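## Task

Take the label strip lying next to the box and slide it into the track above the network jacks until it reaches the stop, with the printed face facing outward and the text reading the right way up.

## Robot and tools

Robot: two arms, left_arm and right_arm, mounted on opposite sides of the table. left_arm's base is on the +y side; arm names do not match image sides. Each arm has six joints and a two-finger gripper.

Frame: all hand positions, orientations, velocities and targets use the scene frame. Its origin is the table centre, +z is up, and the table surface is at z = +0.020 m. Positions are in metres, orientations are quaternions (w, x, y, z), and velocities are in m/s and rad/s. Reported hand poses can be a few centimetres off, more when the arm is stretched out. Gripper axes: the fingers point along the gripper's +x and close along its y. end_effector_position is the point between the fingers, 3 to 4 cm behind the tips. Only the final 1.5 cm of each finger's inner face is flat, so grip thin strips near the tips.

Row layout: every command row is one list of 14 numbers, each in [-1, 1], covering both arms even when only one moves. The first 7 are left_arm and the last 7 are right_arm. Within each block of 7, the six joints come in this order: wrist yaw, shoulder, wrist pitch, wrist roll, elbow, waist. The gripper opening comes last. Joint numbers are offsets from the arm's Joint targets as they stood when the action (or move) began, never from the previous row. On this scale 1.0 equals 0.9615 rad for waist, shoulder and elbow, 1.713 rad for wrist pitch, 1.767 rad for wrist yaw and 1.728 rad for wrist roll. The opening is absolute, not an offset: +1 is fully open and about -0.78 is where empty fingers meet. Values below that, down to -1, close them no further.

Joint ranges in rad: waist -3.054 to 3.054; shoulder 0.000 to 3.142; elbow 0.000 to 2.356; wrist pitch -1.571 to 1.571; wrist yaw -1.571 to 1.571; wrist roll -3.142 to 3.142. An action that would push a joint more than 0.028 rad beyond its range is rejected for both arms. If the first action of a call fails this check, the whole call is rejected. Joints are also speed-limited, so big offsets can take several actions to finish.

Tools:
- execute_actions(actions, cameras): actions is a list of actions. Each action is a list of up to 15 rows, and each row lasts 1/30 s. A table with fewer than 15 rows repeats its last row until 15 steps have passed. An empty list only reports state and images.
- move(target, speed, blend, opening_speed, blocking, cameras): target is one 14-number row or a list of up to 15 rows. All rows are offsets from the same starting Joint targets. The joints are interpolated together toward each target.
  - speed is in rad/s (0.01 to 2, default 0.5) and applies to whichever joint has the farthest to go. It can be one number or one per target.
  - blend is a corner-rounding radius in rad.
  - opening_speed is the gripper opening rate per second on the -1..+1 scale, at least 0.2.
  - blocking=false returns early while the motion continues.
  - The move does not avoid obstacles or the other arm.
  - Its result adds a 'move:' line giving the ending: done, off_target, moving, held or fault. It can add limits=held and list the worst joint error for any arm more than 0.03 rad off target.
- wait(seconds 0 to 10): lets time pass with the last commands held.
- stop(): brakes a running move.
- zoom_image(camera, region): region is [x0, y0, x1, y1] in image pixels, at most 504x504, taken from that camera's latest image.
- finished_scene(scene): ends scene 1 or 2. It cannot be undone, so call it only when the strip is seated and stays put without the robot.

Cameras (all 672x504): cam_high and cam_low are fixed; cam_left_wrist and cam_right_wrist ride on the hands. The calibration given is approximate: fixed cameras may have shifted a couple of degrees and millimetres, and wrist camera poses depend on joint readings.

Reading results:
- Joint positions and Joint velocities list each arm's joints in the order above, then the finger-pad gap in metres (0.080 is fully open).
- Joint targets is the base that your next offsets count from.
- Tool commands shows the current opening commands. To keep a gripper as it is, resend its current value; sending 0 really commands half-open.
- grip_measured is the measured opening on the command scale. When grasping, command about 0.08 below the reading at first contact for a firm hold.
- grip_effort_n is the motor effort and is not the pad force.
- Joint torques and External joint torques are noisy and offset. A push toward larger joint angles lowers the external reading.
- Wrist depth gives 7x7 median depths in mm per wrist camera, with rows separated by '/'. '-' means no value; the sensor covers 70 to 1000 mm.
- Other lines:
  - 'joint sent to its limit': a joint was clipped at its end.
  - 'joint command not followed': the clearance check altered targets.
  - 'blocked': an arm was stopped by contact.
  - MOTOR HOT and OVER-TEMPERATURE FAULT: heat warnings and stops.
  - TORQUE FAULT: a 10 s stop after excess contact torque.

Avoid:
- Letting anything drop or leave the table.
- Releasing a part while it is still moving.
- Fast impacts, and pressing hard against the track or its stop.
- Contact between the two arms.
- Holding heavy loads or stretched poses for long, which heats motors.

Contact torque limits (N m): waist 17.2, shoulder and elbow 21.3, wrist pitch 5.61, wrist yaw 5.59, wrist roll 5.24. Approach contact slowly. To stop pushing, command targets back past the measured positions. The simulation keeps running while you compose replies, and brief tugs or pushes on parts may occur.

Each tool is called as name([rows], argument=value, ...), one row to a line, values as JSON.

## Session

execute_actions(actions=[])

Scene clock: 0.00 s.
left_arm: end_effector_position=(-0.0443, +0.2618, +0.3465) grip_measured=+1.000 grip_effort_n=n/a end_effector_quat_wxyz=(+0.589, +0.411, -0.074, -0.692) | right_arm: end_effector_position=(+0.0731, -0.3152, +0.2110) grip_measured=+0.992 grip_effort_n=n/a end_effector_quat_wxyz=(+0.644, -0.412, +0.498, +0.408)
Joint names: [wrist yaw, shoulder, wrist pitch, wrist roll, elbow, waist]
Joint positions: left_arm=[-0.436 0.645 -0.976 0.473 1.061 -0.447 0.08] | right_arm=[0.086 0.984 -1.393 -0.226 0.994 -0.544 0.08]
Joint velocities: within noise
Joint torques (N m): no reading
External joint torques (N m): no reading
Motor temperatures (°C): left_arm=[25 21 33 24 27 21] | right_arm=[24 26 33 26 26 23]
Heat: left arm: hottest wrist pitch 33 °C (+0.0 °C/min); right arm: hottest wrist pitch 33 °C (+0.0 °C/min).
Wrist depth (mm): cam_left_wrist=[186 198 207 199 238 266 420 / 209 220 224 227 267 309 396 / - 249 228 291 321 359 368 / - - 323 345 391 377 346 / - 84 565 507 426 97 84 / - - 550 472 406 366 78 / - 76 514 442 376 342 78] | cam_right_wrist=[218 224 232 240 248 258 271 / 224 231 238 249 259 271 280 / 234 241 250 259 269 280 293 / 242 249 259 270 282 292 289 / 249 92 269 281 283 93 292 / - 86 275 272 282 96 80 / - 258 234 283 320 335 79]
Joint targets: left_arm=[-0.436 0.644 -0.975 0.473 1.063 -0.447] | right_arm=[0.086 0.984 -1.393 -0.226 0.993 -0.544]
Tool commands: left_gripper/opening=+1.0 right_gripper/opening=+0.991984
camera_calibration:
cam_left_wrist: T_world_to_cam=[[-0.735721, 0.278004, -0.617599, 0.119028], [0.591012, 0.708882, -0.384955, -0.00233507], [0.330786, -0.648228, -0.685843, 0.498968], [0, 0, 0, 1]] pos_world=[-0.0761002, 0.29201, 0.414827]
cam_right_wrist: T_world_to_cam=[[0.914878, -0.364326, 0.173966, -0.212241], [-0.396498, -0.891991, 0.217121, -0.27365], [0.0760727, -0.267616, -0.960518, 0.18958], [0, 0, 0, 1]] pos_world=[0.0712512, -0.270684, 0.278433]

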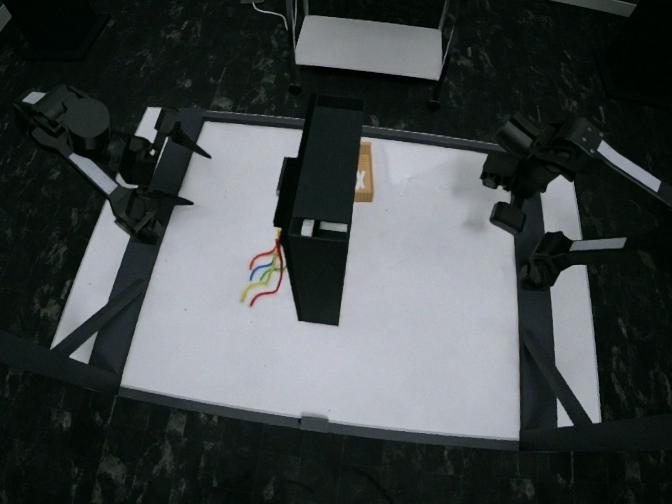

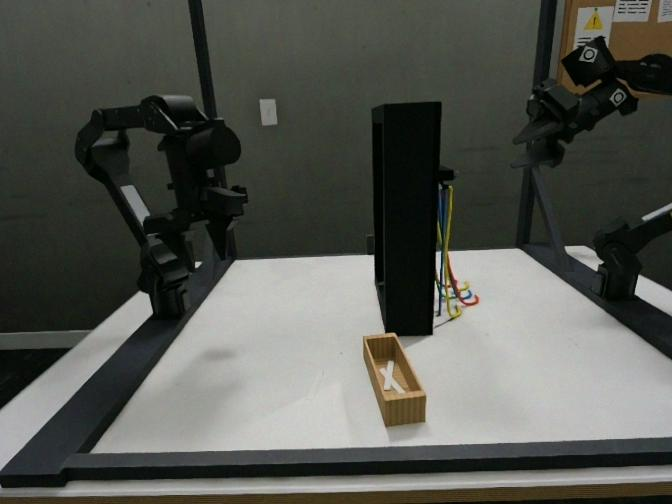

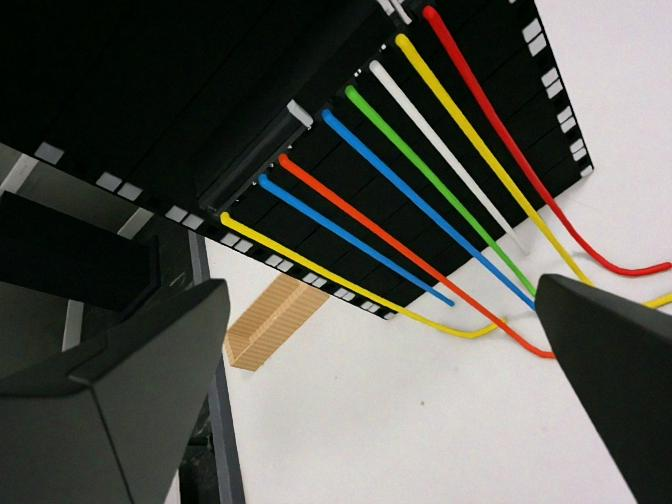

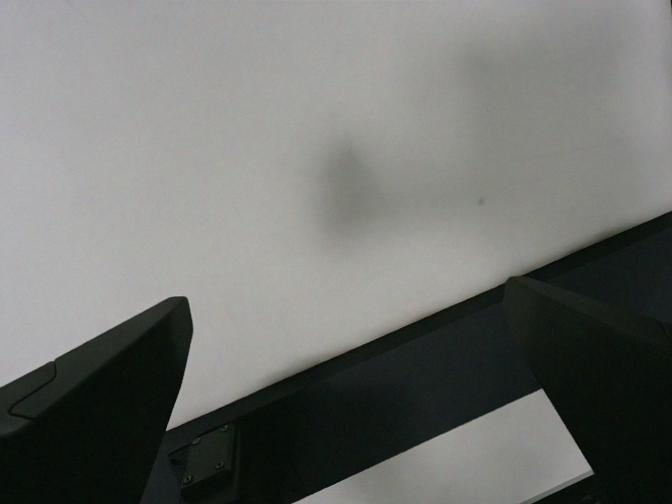

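zoom_image(camera="cam_low", region=[340, 310, 460, 440])

zoom_image(camera="cam_high", region=[320, 110, 440, 230])

zoom_image(camera="cam_low", region=[90, 230, 590, 490])

zoom_image(camera="cam_left_wrist", region=[150, 0, 450, 260])

Scaled by 3.877.

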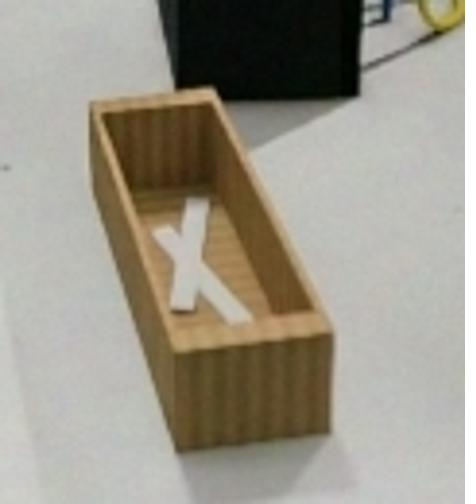

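Scaled by 4.200.

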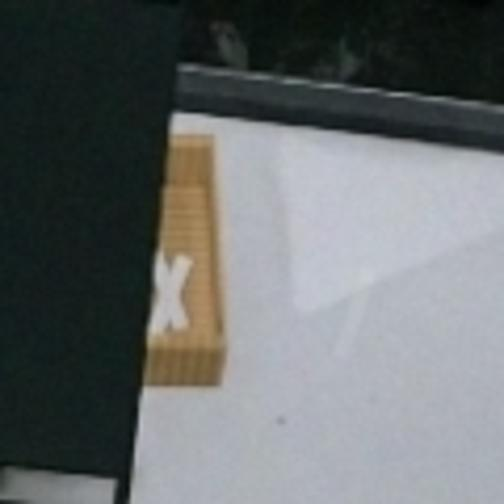

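Scaled by 1.008.

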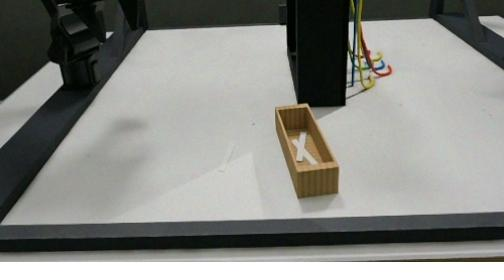

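Scaled by 1.680.

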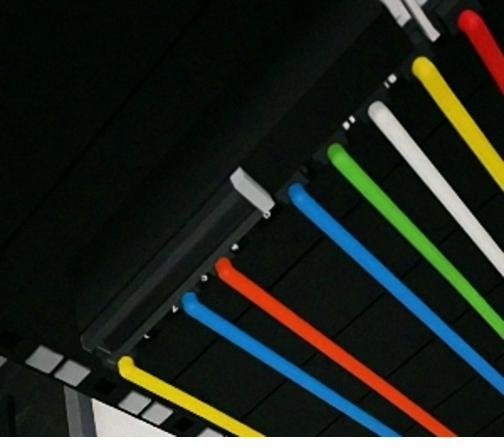

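move(target=[0, 0, 0, 0, 0, 0, 1.0, -0.0487, 0.96, 0.0124, 0.8275, 0.7972, -0.0333, 1.0], speed=0.7)

zoom_image(camera="cam_right_wrist", region=[150, 50, 520, 400])

Scene clock: 60.40 s.
left_arm: end_effector_position=(-0.0443, +0.2618, +0.3465) grip_measured=+1.000 grip_effort_n=-0.7 end_effector_quat_wxyz=(+0.589, +0.411, -0.074, -0.692) | right_arm: end_effector_position=(+0.1792, -0.1359, +0.1994) grip_measured=+0.992 grip_effort_n=-2.6 end_effector_quat_wxyz=(+0.714, +0.087, +0.693, -0.054)
Joint names: [wrist yaw, shoulder, wrist pitch, wrist roll, elbow, waist]
Joint positions: left_arm=[-0.436 0.645 -0.976 0.473 1.061 -0.447 0.08] | right_arm=[0.004 1.895 -1.372 1.199 1.752 -0.573 0.08]
Joint velocities: within noise
Joint torques (N m): left_arm=[-0.18 0.61 1.77 0 6.33 0.02] | right_arm=[-0.1 -7.86 0.29 0.17 6.95 -0.33]
External joint torques (N m): left_arm=[-0.05 0.27 0.26 0.03 0.74 0.01] | right_arm=[-0.16 0.49 -0.13 0.17 1.08 -0.23]
Motor temperatures (°C): left_arm=[25 21 37 24 32 21] | right_arm=[24 26 33 26 29 23]
Heat: left arm: hottest wrist pitch 37 °C (+4.0 °C/min); right arm: hottest wrist pitch 33 °C (+0.0 °C/min).
Wrist depth (mm): cam_left_wrist=[186 196 208 200 237 267 415 / 209 220 225 227 265 310 391 / 371 250 228 290 319 358 367 / - - 323 344 396 377 346 / - 84 569 507 425 97 84 / - - 559 477 408 367 78 / - 76 514 443 380 341 78] | cam_right_wrist=[188 206 209 210 212 212 213 / 213 218 221 223 224 227 227 / 224 224 237 237 239 241 242 / 222 242 251 254 256 259 260 / 264 92 272 274 275 93 272 / - 86 294 296 300 96 81 / - 225 314 325 325 333 79]
Joint targets: left_arm=[-0.436 0.644 -0.975 0.473 1.063 -0.447] | right_arm=[0.000 1.907 -1.371 1.204 1.760 -0.576]
move: done
camera_calibration:
cam_left_wrist: T_world_to_cam=[[-0.735721, 0.278004, -0.617599, 0.119028], [0.591012, 0.708882, -0.384955, -0.00233507], [0.330786, -0.648228, -0.685843, 0.498968], [0, 0, 0, 1]] pos_world=[-0.0761002, 0.29201, 0.414827]
cam_right_wrist: T_world_to_cam=[[-0.232673, -0.972538, 0.00566385, -0.0854165], [-0.905899, 0.218842, 0.362568, 0.144082], [-0.35385, 0.079229, -0.93194, 0.336771], [0, 0, 0, 1]] pos_world=[0.229816, -0.141284, 0.262095]

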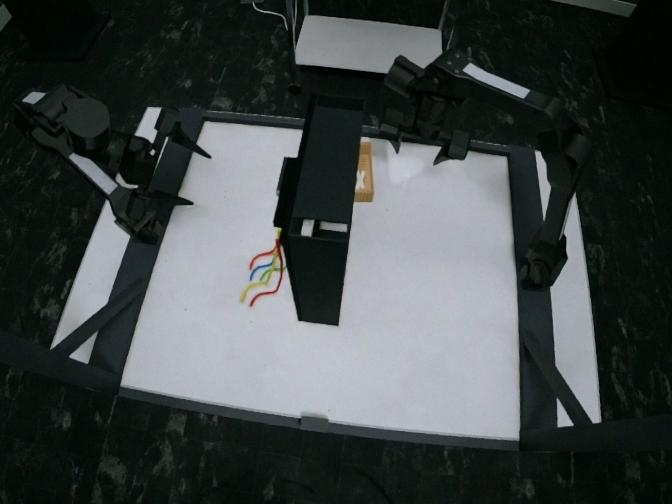

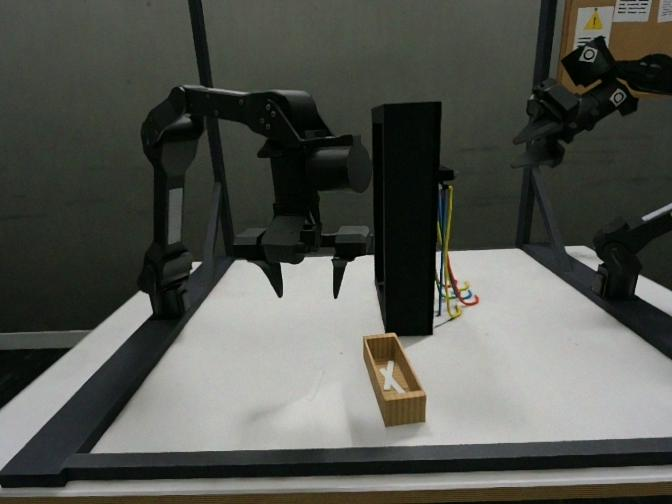

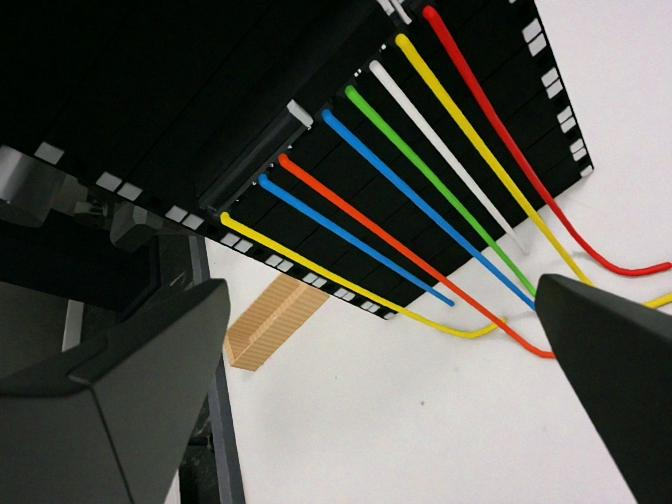

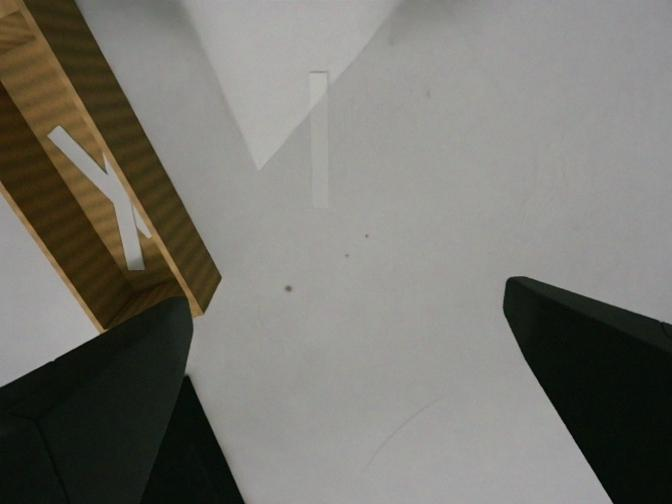

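Scaled by 1.362.

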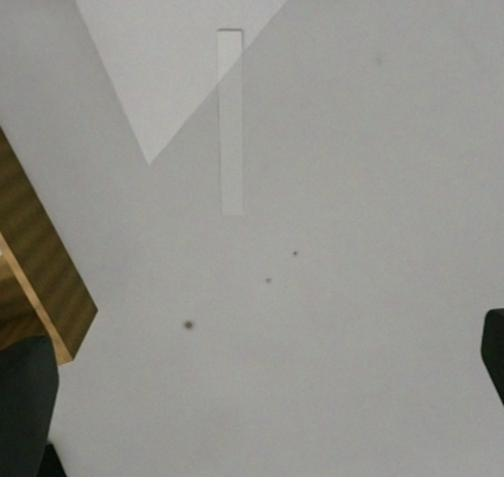

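zoom_image(camera="cam_right_wrist", region=[280, 60, 360, 220])

zoom_image(camera="cam_right_wrist", region=[0, 80, 220, 340])

Scaled by 3.150.

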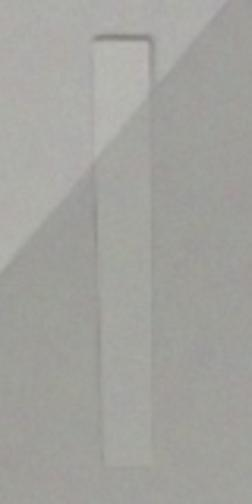

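Scaled by 1.938.

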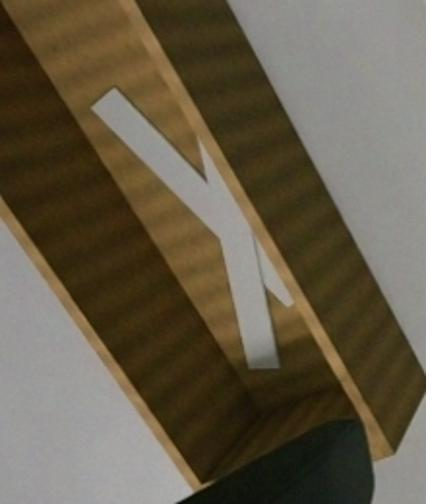

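move(target=[0, 0, 0, 0, 0, 0, 1.0, 0, 0.1383, 0.1086, -0.0052, -0.1331, -0.039, 1.0], speed=0.3, cameras=["cam_right_wrist", "cam_low"])

zoom_image(camera="cam_right_wrist", region=[180, 80, 520, 400])

Scene clock: 119.37 s.
left_arm: end_effector_position=(-0.0443, +0.2618, +0.3465) grip_measured=+1.000 grip_effort_n=-1.2 end_effector_quat_wxyz=(+0.589, +0.411, -0.074, -0.692) | right_arm: end_effector_position=(+0.2007, -0.1294, +0.1231) grip_measured=+0.992 grip_effort_n=-2.6 end_effector_quat_wxyz=(+0.702, +0.081, +0.702, -0.087)
Joint names: [wrist yaw, shoulder, wrist pitch, wrist roll, elbow, waist]
Joint positions: left_arm=[-0.436 0.645 -0.976 0.473 1.061 -0.447 0.08] | right_arm=[0.004 2.03 -1.187 1.199 1.639 -0.611 0.08]
Joint velocities: within noise
Joint torques (N m): left_arm=[-0.16 0.61 1.77 0.01 6.38 0.04] | right_arm=[-0.1 -8.99 0.26 -0.15 5.06 -0.36]
External joint torques (N m): left_arm=[-0.03 0.27 0.28 0.04 0.85 0.03] | right_arm=[-0.15 0.17 -0.04 -0.15 -0.66 -0.41]
Motor temperatures (°C): left_arm=[25 21 38 24 33 21] | right_arm=[24 29 33 26 30 23]
Heat: left arm: hottest wrist pitch 38 °C (+1.0 °C/min); right arm: hottest wrist pitch 33 °C (+0.0 °C/min).
Wrist depth (mm): cam_left_wrist=[185 197 208 199 238 269 417 / 210 220 223 228 266 308 392 / 408 249 228 289 319 357 366 / - 498 323 343 393 380 344 / - 84 564 509 421 97 84 / - - 558 475 403 364 78 / - 76 515 444 379 339 78] | cam_right_wrist=[133 134 137 139 141 144 148 / 140 142 145 148 150 152 157 / 149 152 154 159 161 166 169 / 148 163 167 171 173 177 182 / - 92 180 184 189 93 192 / - 86 193 202 208 205 80 / - 153 214 220 227 231 79]
Joint targets: left_arm=[-0.436 0.644 -0.975 0.473 1.063 -0.447] | right_arm=[0.000 2.040 -1.185 1.194 1.632 -0.614]
move: done
camera_calibration:
cam_right_wrist: T_world_to_cam=[[-0.268289, -0.961126, 0.0652545, -0.0723535], [-0.883284, 0.272464, 0.381539, 0.189922], [-0.384487, 0.0447245, -0.922046, 0.273239], [0, 0, 0, 1]] pos_world=[0.2534, -0.133508, 0.184198]
Images, in order (width x height): cam_low 672x504, cam_right_wrist 672x504.

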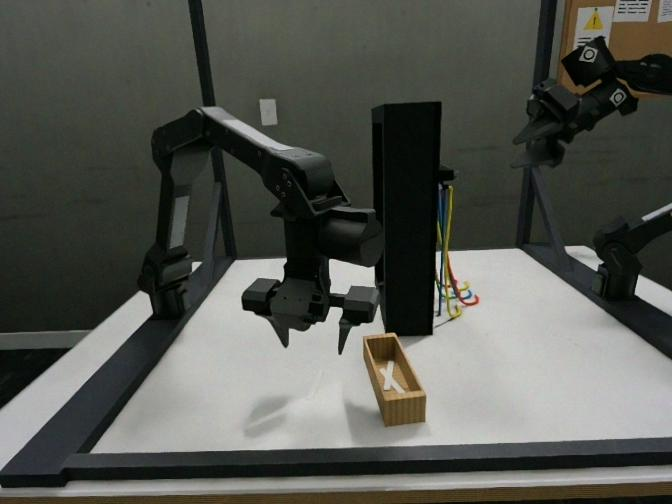

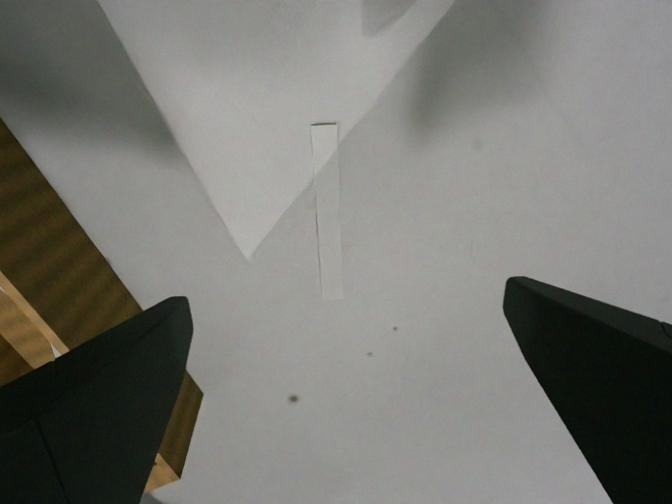

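Scaled by 1.482.

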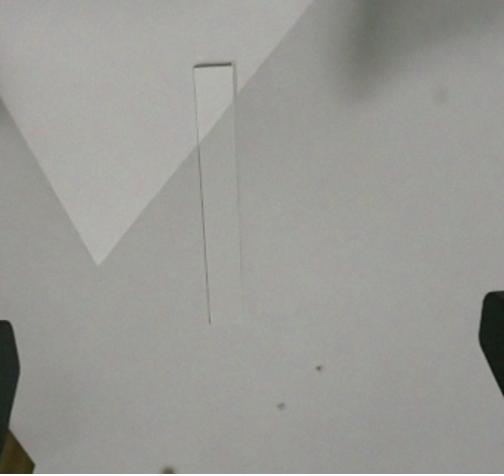

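move(target=[0, 0, 0, 0, 0, 0, 1.0, 0, 0.0589, 0.122, 0, -0.1512, 0, 1.0], speed=0.12, cameras=["cam_right_wrist", "cam_low"])

zoom_image(camera="cam_right_wrist", region=[150, 180, 550, 420])

zoom_image(camera="cam_low", region=[230, 320, 400, 420])

Scene clock: 141.97 s.
left_arm: end_effector_position=(-0.0443, +0.2618, +0.3465) grip_measured=+1.000 grip_effort_n=-1.2 end_effector_quat_wxyz=(+0.589, +0.411, -0.074, -0.692) | right_arm: end_effector_position=(+0.2022, -0.1273, +0.0679) grip_measured=+0.992 grip_effort_n=-2.6 end_effector_quat_wxyz=(+0.704, +0.084, +0.701, -0.084)
Joint names: [wrist yaw, shoulder, wrist pitch, wrist roll, elbow, waist]
Joint positions: left_arm=[-0.436 0.645 -0.976 0.473 1.061 -0.447 0.08] | right_arm=[0.004 2.085 -0.978 1.199 1.495 -0.611 0.08]
Joint velocities: within noise
Joint torques (N m): left_arm=[-0.19 0.55 1.78 0 6.4 0.02] | right_arm=[-0.07 -8.7 0.3 -0.16 4.65 -0.31]
External joint torques (N m): left_arm=[-0.06 0.22 0.24 0.03 0.75 0.02] | right_arm=[-0.12 0.57 -0.03 -0.16 -0.82 -0.32]
Motor temperatures (°C): left_arm=[25 21 39 24 33 21] | right_arm=[24 30 33 26 29 23]
Heat: left arm: hottest wrist pitch 39 °C (+1.0 °C/min); right arm: hottest wrist pitch 33 °C (+0.0 °C/min).
Wrist depth (mm): cam_left_wrist=[186 197 208 199 238 268 417 / 209 220 224 228 265 312 392 / - 250 228 290 319 360 366 / - 466 322 345 394 381 348 / - 84 575 521 428 97 83 / - - 558 475 405 364 78 / - 76 510 441 380 344 78] | cam_right_wrist=[- 87 88 89 91 92 96 / - 91 94 95 95 98 101 / - 97 100 103 105 107 107 / 104 105 107 108 112 113 117 / - 93 115 117 121 95 122 / - 86 126 128 130 135 80 / - 131 137 139 144 150 79]
Joint targets: left_arm=[-0.436 0.644 -0.975 0.473 1.063 -0.447] | right_arm=[0.000 2.097 -0.976 1.194 1.486 -0.614]
move: done
camera_calibration:
cam_right_wrist: T_world_to_cam=[[-0.268645, -0.961636, 0.0555531, -0.0657408], [-0.885526, 0.269255, 0.37861, 0.211924], [-0.379043, 0.0525182, -0.923887, 0.222831], [0, 0, 0, 1]] pos_world=[0.254466, -0.131983, 0.129286]
Images, in order (width x height): cam_low 672x504, cam_right_wrist 672x504.

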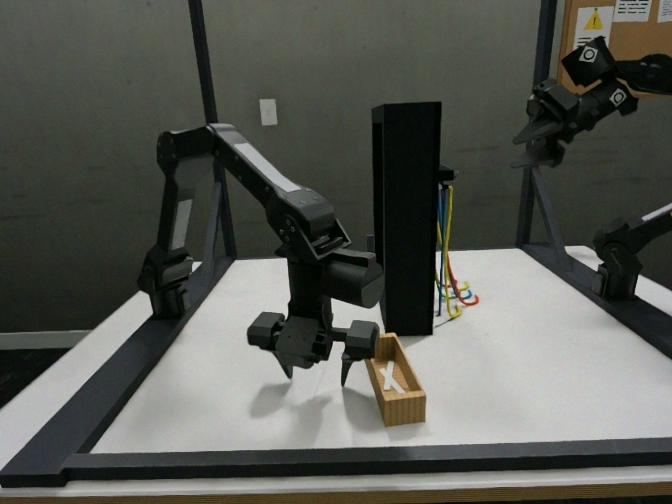

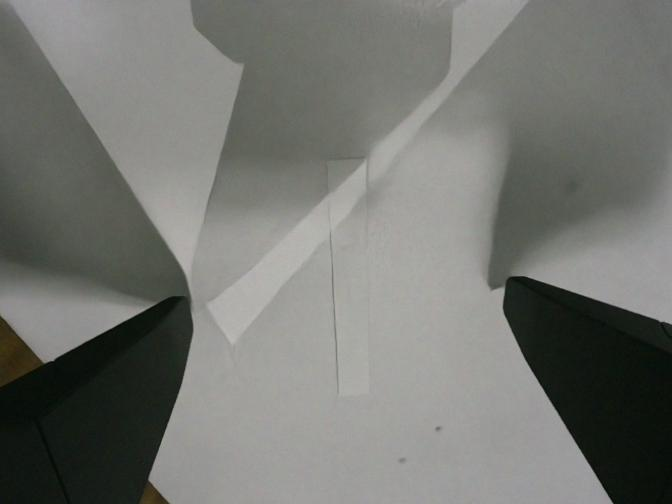

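Scaled by 1.260.

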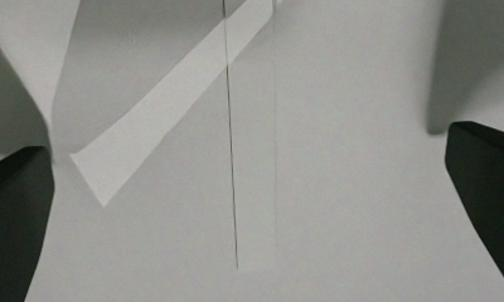

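Scaled by 2.965.

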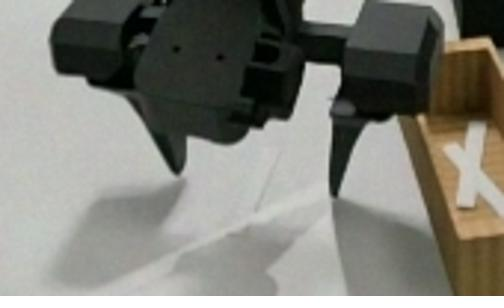

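move(target=[0, 0, 0, 0, 0, 0, 1.0, 0, 0.0042, 0.0061, 0, -0.0068, 0, 1.0], speed=0.02, cameras=["cam_right_wrist", "cam_low"])

zoom_image(camera="cam_right_wrist", region=[150, 180, 550, 420])

zoom_image(camera="cam_low", region=[230, 320, 400, 420])

Scene clock: 154.37 s.
left_arm: end_effector_position=(-0.0443, +0.2618, +0.3465) grip_measured=+1.000 grip_effort_n=-1.2 end_effector_quat_wxyz=(+0.589, +0.411, -0.074, -0.692) | right_arm: end_effector_position=(+0.2022, -0.1272, +0.0652) grip_measured=+0.992 grip_effort_n=-2.6 end_effector_quat_wxyz=(+0.704, +0.084, +0.700, -0.083)
Joint names: [wrist yaw, shoulder, wrist pitch, wrist roll, elbow, waist]
Joint positions: left_arm=[-0.436 0.645 -0.976 0.473 1.061 -0.447 0.08] | right_arm=[0.004 2.088 -0.968 1.199 1.489 -0.611 0.08]
Joint velocities: within noise
Joint torques (N m): left_arm=[-0.19 0.57 1.78 0 6.35 0.06] | right_arm=[-0.09 -8.68 0.28 -0.15 4.64 -0.23]
External joint torques (N m): left_arm=[-0.05 0.23 0.27 0.03 0.79 0.05] | right_arm=[-0.15 0.62 -0.04 -0.15 -0.82 -0.18]
Motor temperatures (°C): left_arm=[25 21 39 24 33 21] | right_arm=[24 31 32 26 29 23]
Heat: left arm: hottest wrist pitch 39 °C (+1.0 °C/min); right arm: hottest wrist pitch 32 °C (-1.0 °C/min).
Wrist depth (mm): cam_left_wrist=[185 197 208 199 237 267 415 / 209 219 223 226 266 309 388 / - 249 229 290 320 356 366 / - 468 323 346 392 382 346 / - 84 569 511 430 97 83 / - - 553 477 406 366 78 / - 76 510 437 377 339 78] | cam_right_wrist=[- 83 85 86 89 89 93 / - 89 91 93 93 96 97 / - 95 97 101 103 103 104 / - 101 104 105 108 111 112 / - 92 113 115 117 98 118 / - 86 123 124 126 125 81 / - 127 132 135 140 145 79]
Joint targets: left_arm=[-0.436 0.644 -0.975 0.473 1.063 -0.447] | right_arm=[0.000 2.101 -0.966 1.194 1.480 -0.614]
move: done
camera_calibration:
cam_right_wrist: T_world_to_cam=[[-0.268669, -0.96167, 0.0548342, -0.06543], [-0.885691, 0.269018, 0.378392, 0.212999], [-0.37864, 0.0530961, -0.92402, 0.220355], [0, 0, 0, 1]] pos_world=[0.254508, -0.131923, 0.126603]
Images, in order (width x height): cam_low 672x504, cam_right_wrist 672x504.

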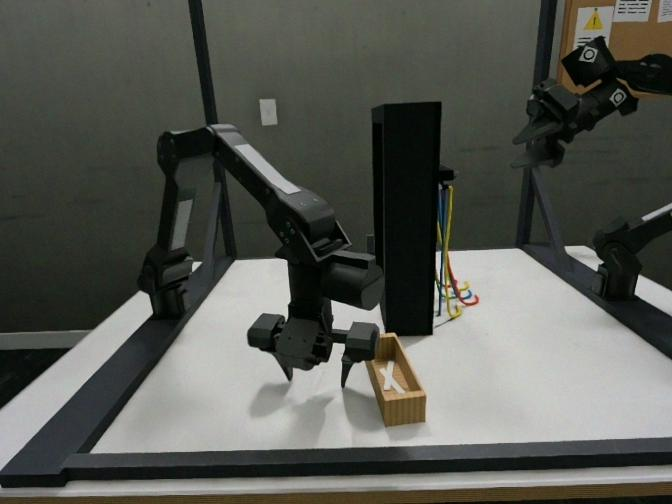

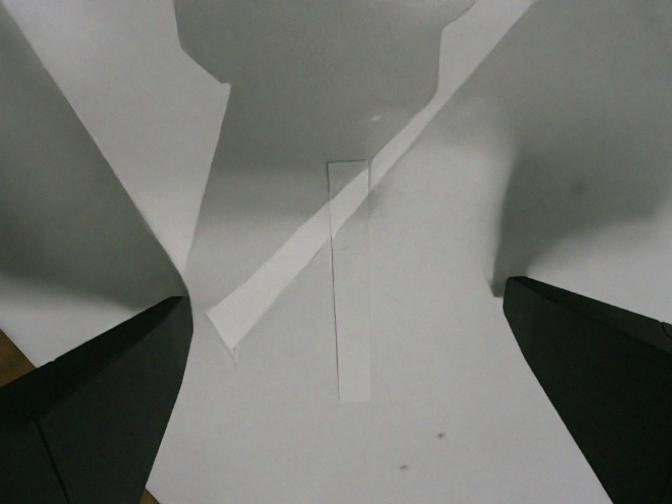

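Scaled by 1.260.

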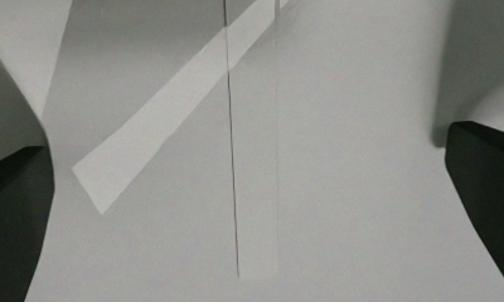

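Scaled by 2.965.

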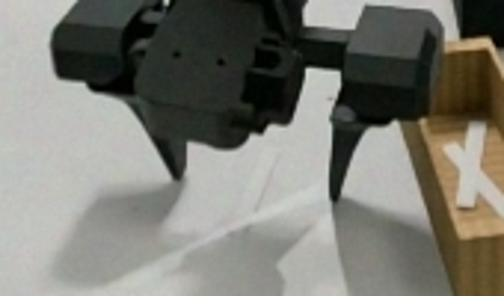

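move(target=[0, 0, 0, 0, 0, 0, 1.0, 0, 0.0021, 0.0031, 0, -0.0034, 0, 1.0], speed=0.01, cameras=["cam_right_wrist", "cam_low"])

zoom_image(camera="cam_low", region=[270, 350, 370, 410])

zoom_image(camera="cam_right_wrist", region=[420, 220, 560, 340])

Scene clock: 163.47 s.
left_arm: end_effector_position=(-0.0443, +0.2618, +0.3465) grip_measured=+1.000 grip_effort_n=-0.2 end_effector_quat_wxyz=(+0.589, +0.411, -0.074, -0.692) | right_arm: end_effector_position=(+0.2022, -0.1273, +0.0637) grip_measured=+0.992 grip_effort_n=-2.6 end_effector_quat_wxyz=(+0.704, +0.084, +0.700, -0.083)
Joint names: [wrist yaw, shoulder, wrist pitch, wrist roll, elbow, waist]
Joint positions: left_arm=[-0.436 0.645 -0.976 0.473 1.061 -0.447 0.08] | right_arm=[0.004 2.09 -0.963 1.199 1.485 -0.611 0.08]
Joint velocities: within noise
Joint torques (N m): left_arm=[-0.17 0.64 1.77 0 6.4 0.01] | right_arm=[-0.1 -8.58 0.29 -0.16 4.65 -0.32]
External joint torques (N m): left_arm=[-0.04 0.31 0.27 0.03 0.83 0.02] | right_arm=[-0.15 0.79 -0.05 -0.16 -0.85 -0.38]
Motor temperatures (°C): left_arm=[25 21 39 24 33 21] | right_arm=[24 32 32 26 28 23]
Heat: left arm: hottest wrist pitch 39 °C (+1.0 °C/min); right arm: hottest shoulder 32 °C (+4.0 °C/min).
Wrist depth (mm): cam_left_wrist=[186 197 208 199 236 268 415 / 209 220 224 227 265 310 391 / - 249 229 290 319 360 367 / - 470 322 344 392 374 347 / - 84 566 516 429 97 83 / - - 555 474 404 368 77 / - 76 518 442 380 342 78] | cam_right_wrist=[- 82 83 85 86 88 91 / - 88 90 92 91 94 95 / - 93 95 99 101 101 103 / - 100 102 103 105 109 111 / - 92 112 113 116 99 117 / - 86 121 122 125 125 81 / - 125 130 133 138 142 79]
Joint targets: left_arm=[-0.436 0.644 -0.975 0.473 1.063 -0.447] | right_arm=[0.000 2.103 -0.961 1.194 1.477 -0.614]
move: done
camera_calibration:
cam_right_wrist: T_world_to_cam=[[-0.268669, -0.96167, 0.0548342, -0.0653844], [-0.885691, 0.269018, 0.378392, 0.213559], [-0.37864, 0.0530961, -0.92402, 0.218954], [0, 0, 0, 1]] pos_world=[0.254485, -0.131955, 0.125094]
Images, in order (width x height): cam_low 672x504, cam_right_wrist 672x504.

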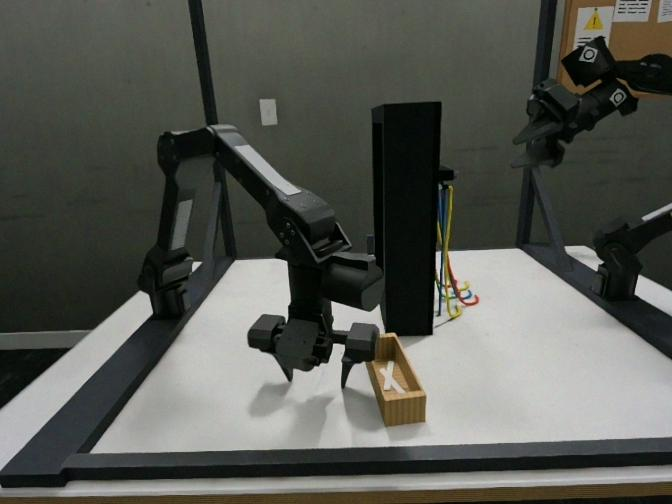

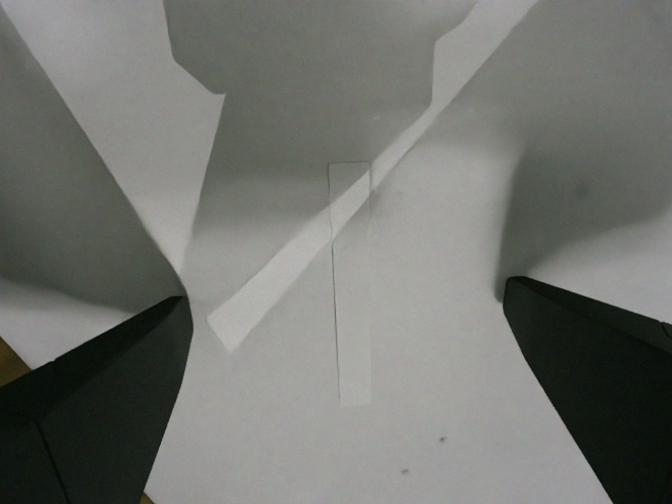

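Scaled by 5.040.

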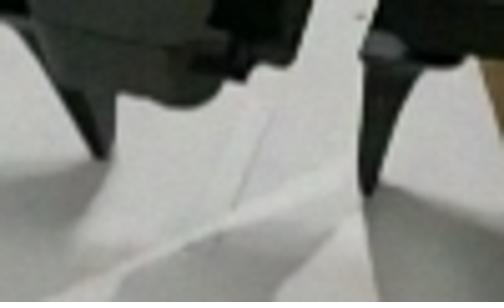

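Scaled by 3.600.

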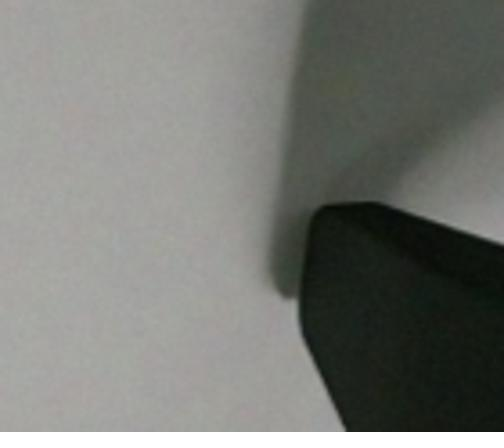

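move(target=[0, 0, 0, 0, 0, 0, 1.0, 0, 0.0021, 0.0031, 0, -0.0034, 0, 1.0], speed=0.01, cameras=["cam_right_wrist", "cam_low"])

zoom_image(camera="cam_right_wrist", region=[420, 220, 560, 340])

zoom_image(camera="cam_right_wrist", region=[120, 230, 260, 350])

Scene clock: 174.40 s.
left_arm: end_effector_position=(-0.0443, +0.2618, +0.3465) grip_measured=+1.000 grip_effort_n=-1.2 end_effector_quat_wxyz=(+0.589, +0.411, -0.074, -0.692) | right_arm: end_effector_position=(+0.2022, -0.1272, +0.0632) grip_measured=+0.992 grip_effort_n=-2.6 end_effector_quat_wxyz=(+0.704, +0.085, +0.700, -0.083)
Joint names: [wrist yaw, shoulder, wrist pitch, wrist roll, elbow, waist]
Joint positions: left_arm=[-0.436 0.645 -0.976 0.473 1.061 -0.447 0.08] | right_arm=[0.004 2.09 -0.959 1.199 1.483 -0.611 0.08]
Joint velocities: within noise
Joint torques (N m): left_arm=[-0.18 0.57 1.76 0 6.37 0.02] | right_arm=[-0.09 -8.38 0.42 -0.16 4.58 -0.25]
External joint torques (N m): left_arm=[-0.05 0.26 0.25 0.02 0.77 0.04] | right_arm=[-0.14 0.89 0.11 -0.16 -0.83 -0.29]
Motor temperatures (°C): left_arm=[25 21 39 24 34 21] | right_arm=[24 32 32 26 28 23]
Heat: left arm: hottest wrist pitch 39 °C (+1.0 °C/min); right arm: hottest shoulder 32 °C (+3.0 °C/min).
Wrist depth (mm): cam_left_wrist=[186 197 208 199 237 267 414 / 209 221 224 227 264 309 391 / - 250 229 291 320 357 365 / - 469 321 344 391 381 348 / - 84 565 509 433 97 84 / - - 552 479 408 364 78 / - 76 511 436 378 341 78] | cam_right_wrist=[- 82 83 85 86 87 91 / - 88 89 91 91 94 95 / - 93 95 99 99 - 103 / - 100 102 103 106 109 110 / - 92 112 113 115 99 - / - 86 120 122 124 125 80 / - 124 129 134 138 142 79]
Joint targets: left_arm=[-0.436 0.644 -0.975 0.473 1.063 -0.447] | right_arm=[0.000 2.105 -0.956 1.194 1.473 -0.614]
move: done
camera_calibration:
cam_right_wrist: T_world_to_cam=[[-0.268705, -0.961721, 0.0537558, -0.0652453], [-0.885939, 0.268663, 0.378064, 0.213801], [-0.378034, 0.0539631, -0.924218, 0.218465], [0, 0, 0, 1]] pos_world=[0.25447, -0.131977, 0.124586]
Images, in order (width x height): cam_low 672x504, cam_right_wrist 672x504.

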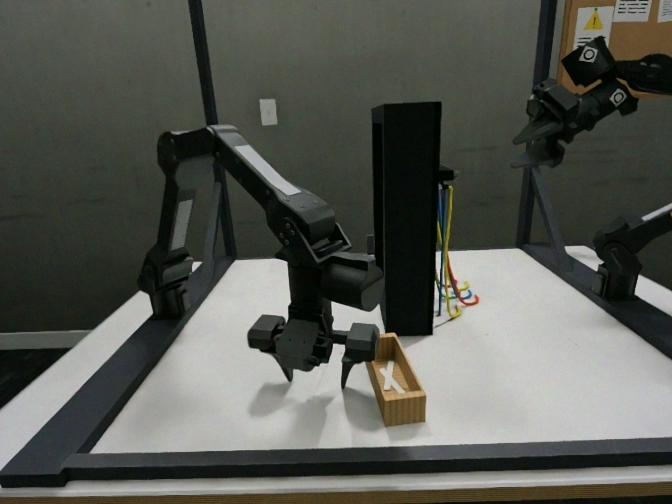

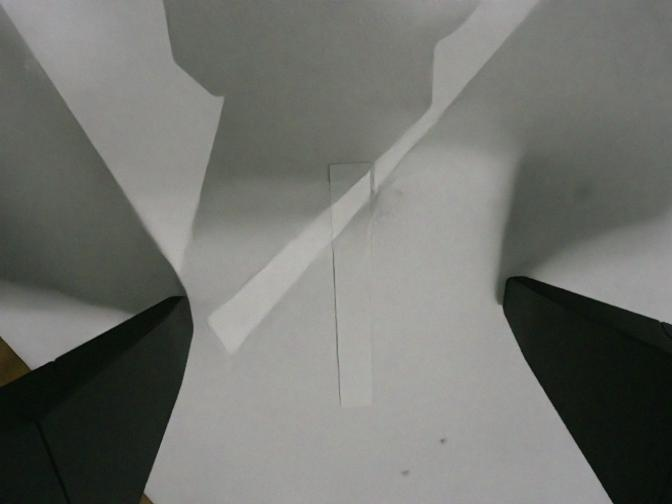

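Scaled by 3.600.

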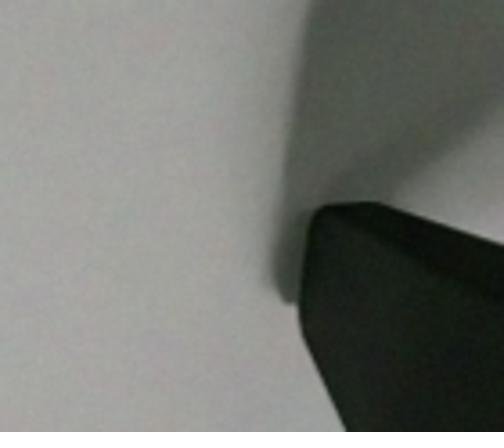

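Scaled by 3.600.

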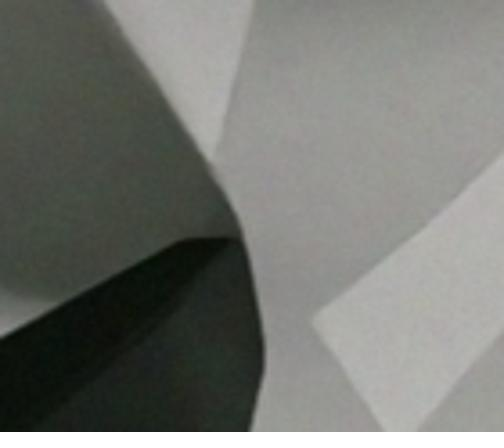

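move(target=[0, 0, 0, 0, 0, 0, 1.0, 0, 0, 0, 0, 0, 0, -0.4], opening_speed=0.8, cameras=["cam_right_wrist"])

zoom_image(camera="cam_right_wrist", region=[260, 150, 460, 420])

Scene clock: 187.07 s.
left_arm: end_effector_position=(-0.0443, +0.2618, +0.3465) grip_measured=+1.000 grip_effort_n=-0.7 end_effector_quat_wxyz=(+0.589, +0.411, -0.074, -0.692) | right_arm: end_effector_position=(+0.2025, -0.1265, +0.0629) grip_measured=-0.396 grip_effort_n=-18.8 end_effector_quat_wxyz=(+0.704, +0.086, +0.700, -0.082)
Joint names: [wrist yaw, shoulder, wrist pitch, wrist roll, elbow, waist]
Joint positions: left_arm=[-0.436 0.645 -0.976 0.473 1.061 -0.447 0.08] | right_arm=[0.002 2.091 -0.955 1.199 1.483 -0.611 0.017]
Joint velocities: within noise
Joint torques (N m): left_arm=[-0.18 0.6 1.77 -0.01 6.36 0.03] | right_arm=[-0.06 -8.51 0.17 -0.15 4.46 -0.28]
External joint torques (N m): left_arm=[-0.05 0.27 0.27 0.02 0.81 0.04] | right_arm=[-0.11 0.82 -0.16 -0.15 -1.01 -0.21]
Motor temperatures (°C): left_arm=[25 21 39 24 34 21] | right_arm=[24 32 32 26 28 23]
Heat: left arm: hottest wrist pitch 39 °C (+1.0 °C/min); right arm: hottest shoulder 32 °C (+2.0 °C/min).
Wrist depth (mm): cam_left_wrist=[186 196 209 199 238 269 414 / 208 219 225 227 264 309 390 / - 248 229 292 318 357 367 / - 471 322 344 394 379 346 / - 84 569 511 424 97 84 / - - 555 477 405 364 78 / - 76 519 444 380 344 78] | cam_right_wrist=[- 81 82 85 86 87 91 / - 88 89 91 91 94 94 / - 93 95 96 100 - 102 / - 99 102 103 105 108 109 / - 106 106 110 96 116 119 / - 114 - 121 - - - / - - - 133 - - -]
Joint targets: left_arm=[-0.436 0.644 -0.975 0.473 1.063 -0.447] | right_arm=[0.000 2.105 -0.956 1.194 1.473 -0.614]
move: done
camera_calibration:
cam_right_wrist: T_world_to_cam=[[-0.26874, -0.961888, 0.0505017, -0.0642557], [-0.886247, 0.267463, 0.378193, 0.213878], [-0.377286, 0.0568787, -0.924348, 0.218509], [0, 0, 0, 1]] pos_world=[0.254721, -0.13144, 0.124337]
Images, in order (width x height): cam_right_wrist 672x504.

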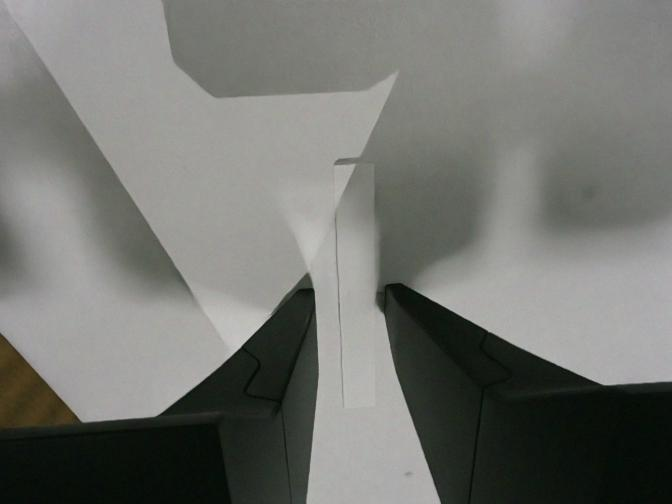

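Scaled by 1.867.

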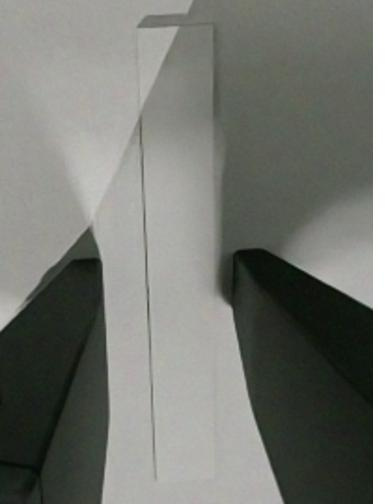

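move(target=[0, 0, 0, 0, 0, 0, 1.0, 0, 0, 0, 0, 0, 0, -0.72], opening_speed=0.3, cameras=["cam_right_wrist"])

zoom_image(camera="cam_right_wrist", region=[260, 150, 460, 420])

Scene clock: 197.60 s.
left_arm: end_effector_position=(-0.0443, +0.2618, +0.3465) grip_measured=+1.000 grip_effort_n=-0.7 end_effector_quat_wxyz=(+0.589, +0.411, -0.074, -0.692) | right_arm: end_effector_position=(+0.2025, -0.1265, +0.0629) grip_measured=-0.671 grip_effort_n=-83.5 end_effector_quat_wxyz=(+0.704, +0.086, +0.700, -0.082)
Joint names: [wrist yaw, shoulder, wrist pitch, wrist roll, elbow, waist]
Joint positions: left_arm=[-0.436 0.645 -0.976 0.473 1.061 -0.447 0.08] | right_arm=[0.002 2.091 -0.955 1.199 1.483 -0.611 0.005]
Joint velocities: within noise
Joint torques (N m): left_arm=[-0.18 0.56 1.77 0 6.39 0.03] | right_arm=[-0.04 -8.46 0.19 -0.15 4.53 -0.3]
External joint torques (N m): left_arm=[-0.05 0.24 0.28 0.02 0.84 0.02] | right_arm=[-0.09 0.77 -0.14 -0.16 -0.87 -0.29]
Motor temperatures (°C): left_arm=[25 21 39 24 34 21] | right_arm=[24 31 32 26 28 23]
Heat: left arm: hottest wrist pitch 39 °C (+0.0 °C/min); right arm: hottest wrist pitch 32 °C (-1.0 °C/min).
Wrist depth (mm): cam_left_wrist=[186 197 208 199 237 267 417 / 209 219 224 228 267 311 391 / - 251 228 291 319 357 366 / - 474 320 343 395 377 350 / - 84 566 506 432 97 83 / - - 557 477 407 368 78 / - 76 514 448 379 341 78] | cam_right_wrist=[- 82 83 85 86 87 91 / - 88 89 91 91 94 94 / - 93 95 96 99 - 102 / - 100 102 103 105 109 110 / - 106 110 91 112 118 119 / - 115 - 94 - - - / - - - 131 - - -]
Joint targets: left_arm=[-0.436 0.644 -0.975 0.473 1.063 -0.447] | right_arm=[0.000 2.105 -0.956 1.194 1.473 -0.614]
move: done
camera_calibration:
cam_right_wrist: T_world_to_cam=[[-0.26874, -0.961888, 0.0505017, -0.0642557], [-0.886247, 0.267463, 0.378193, 0.213878], [-0.377286, 0.0568787, -0.924348, 0.218509], [0, 0, 0, 1]] pos_world=[0.254721, -0.13144, 0.124337]
Images, in order (width x height): cam_right_wrist 672x504.

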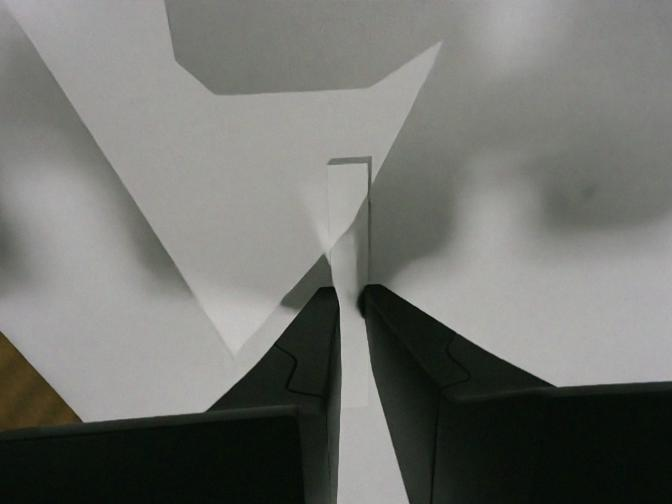

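Scaled by 1.867.

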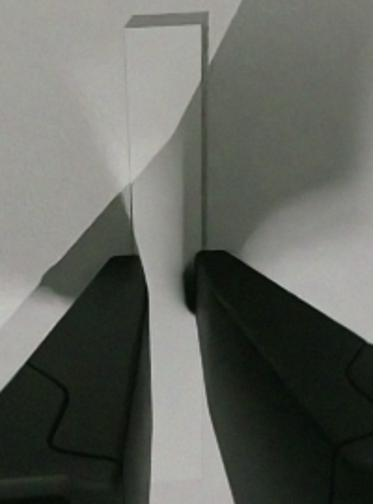

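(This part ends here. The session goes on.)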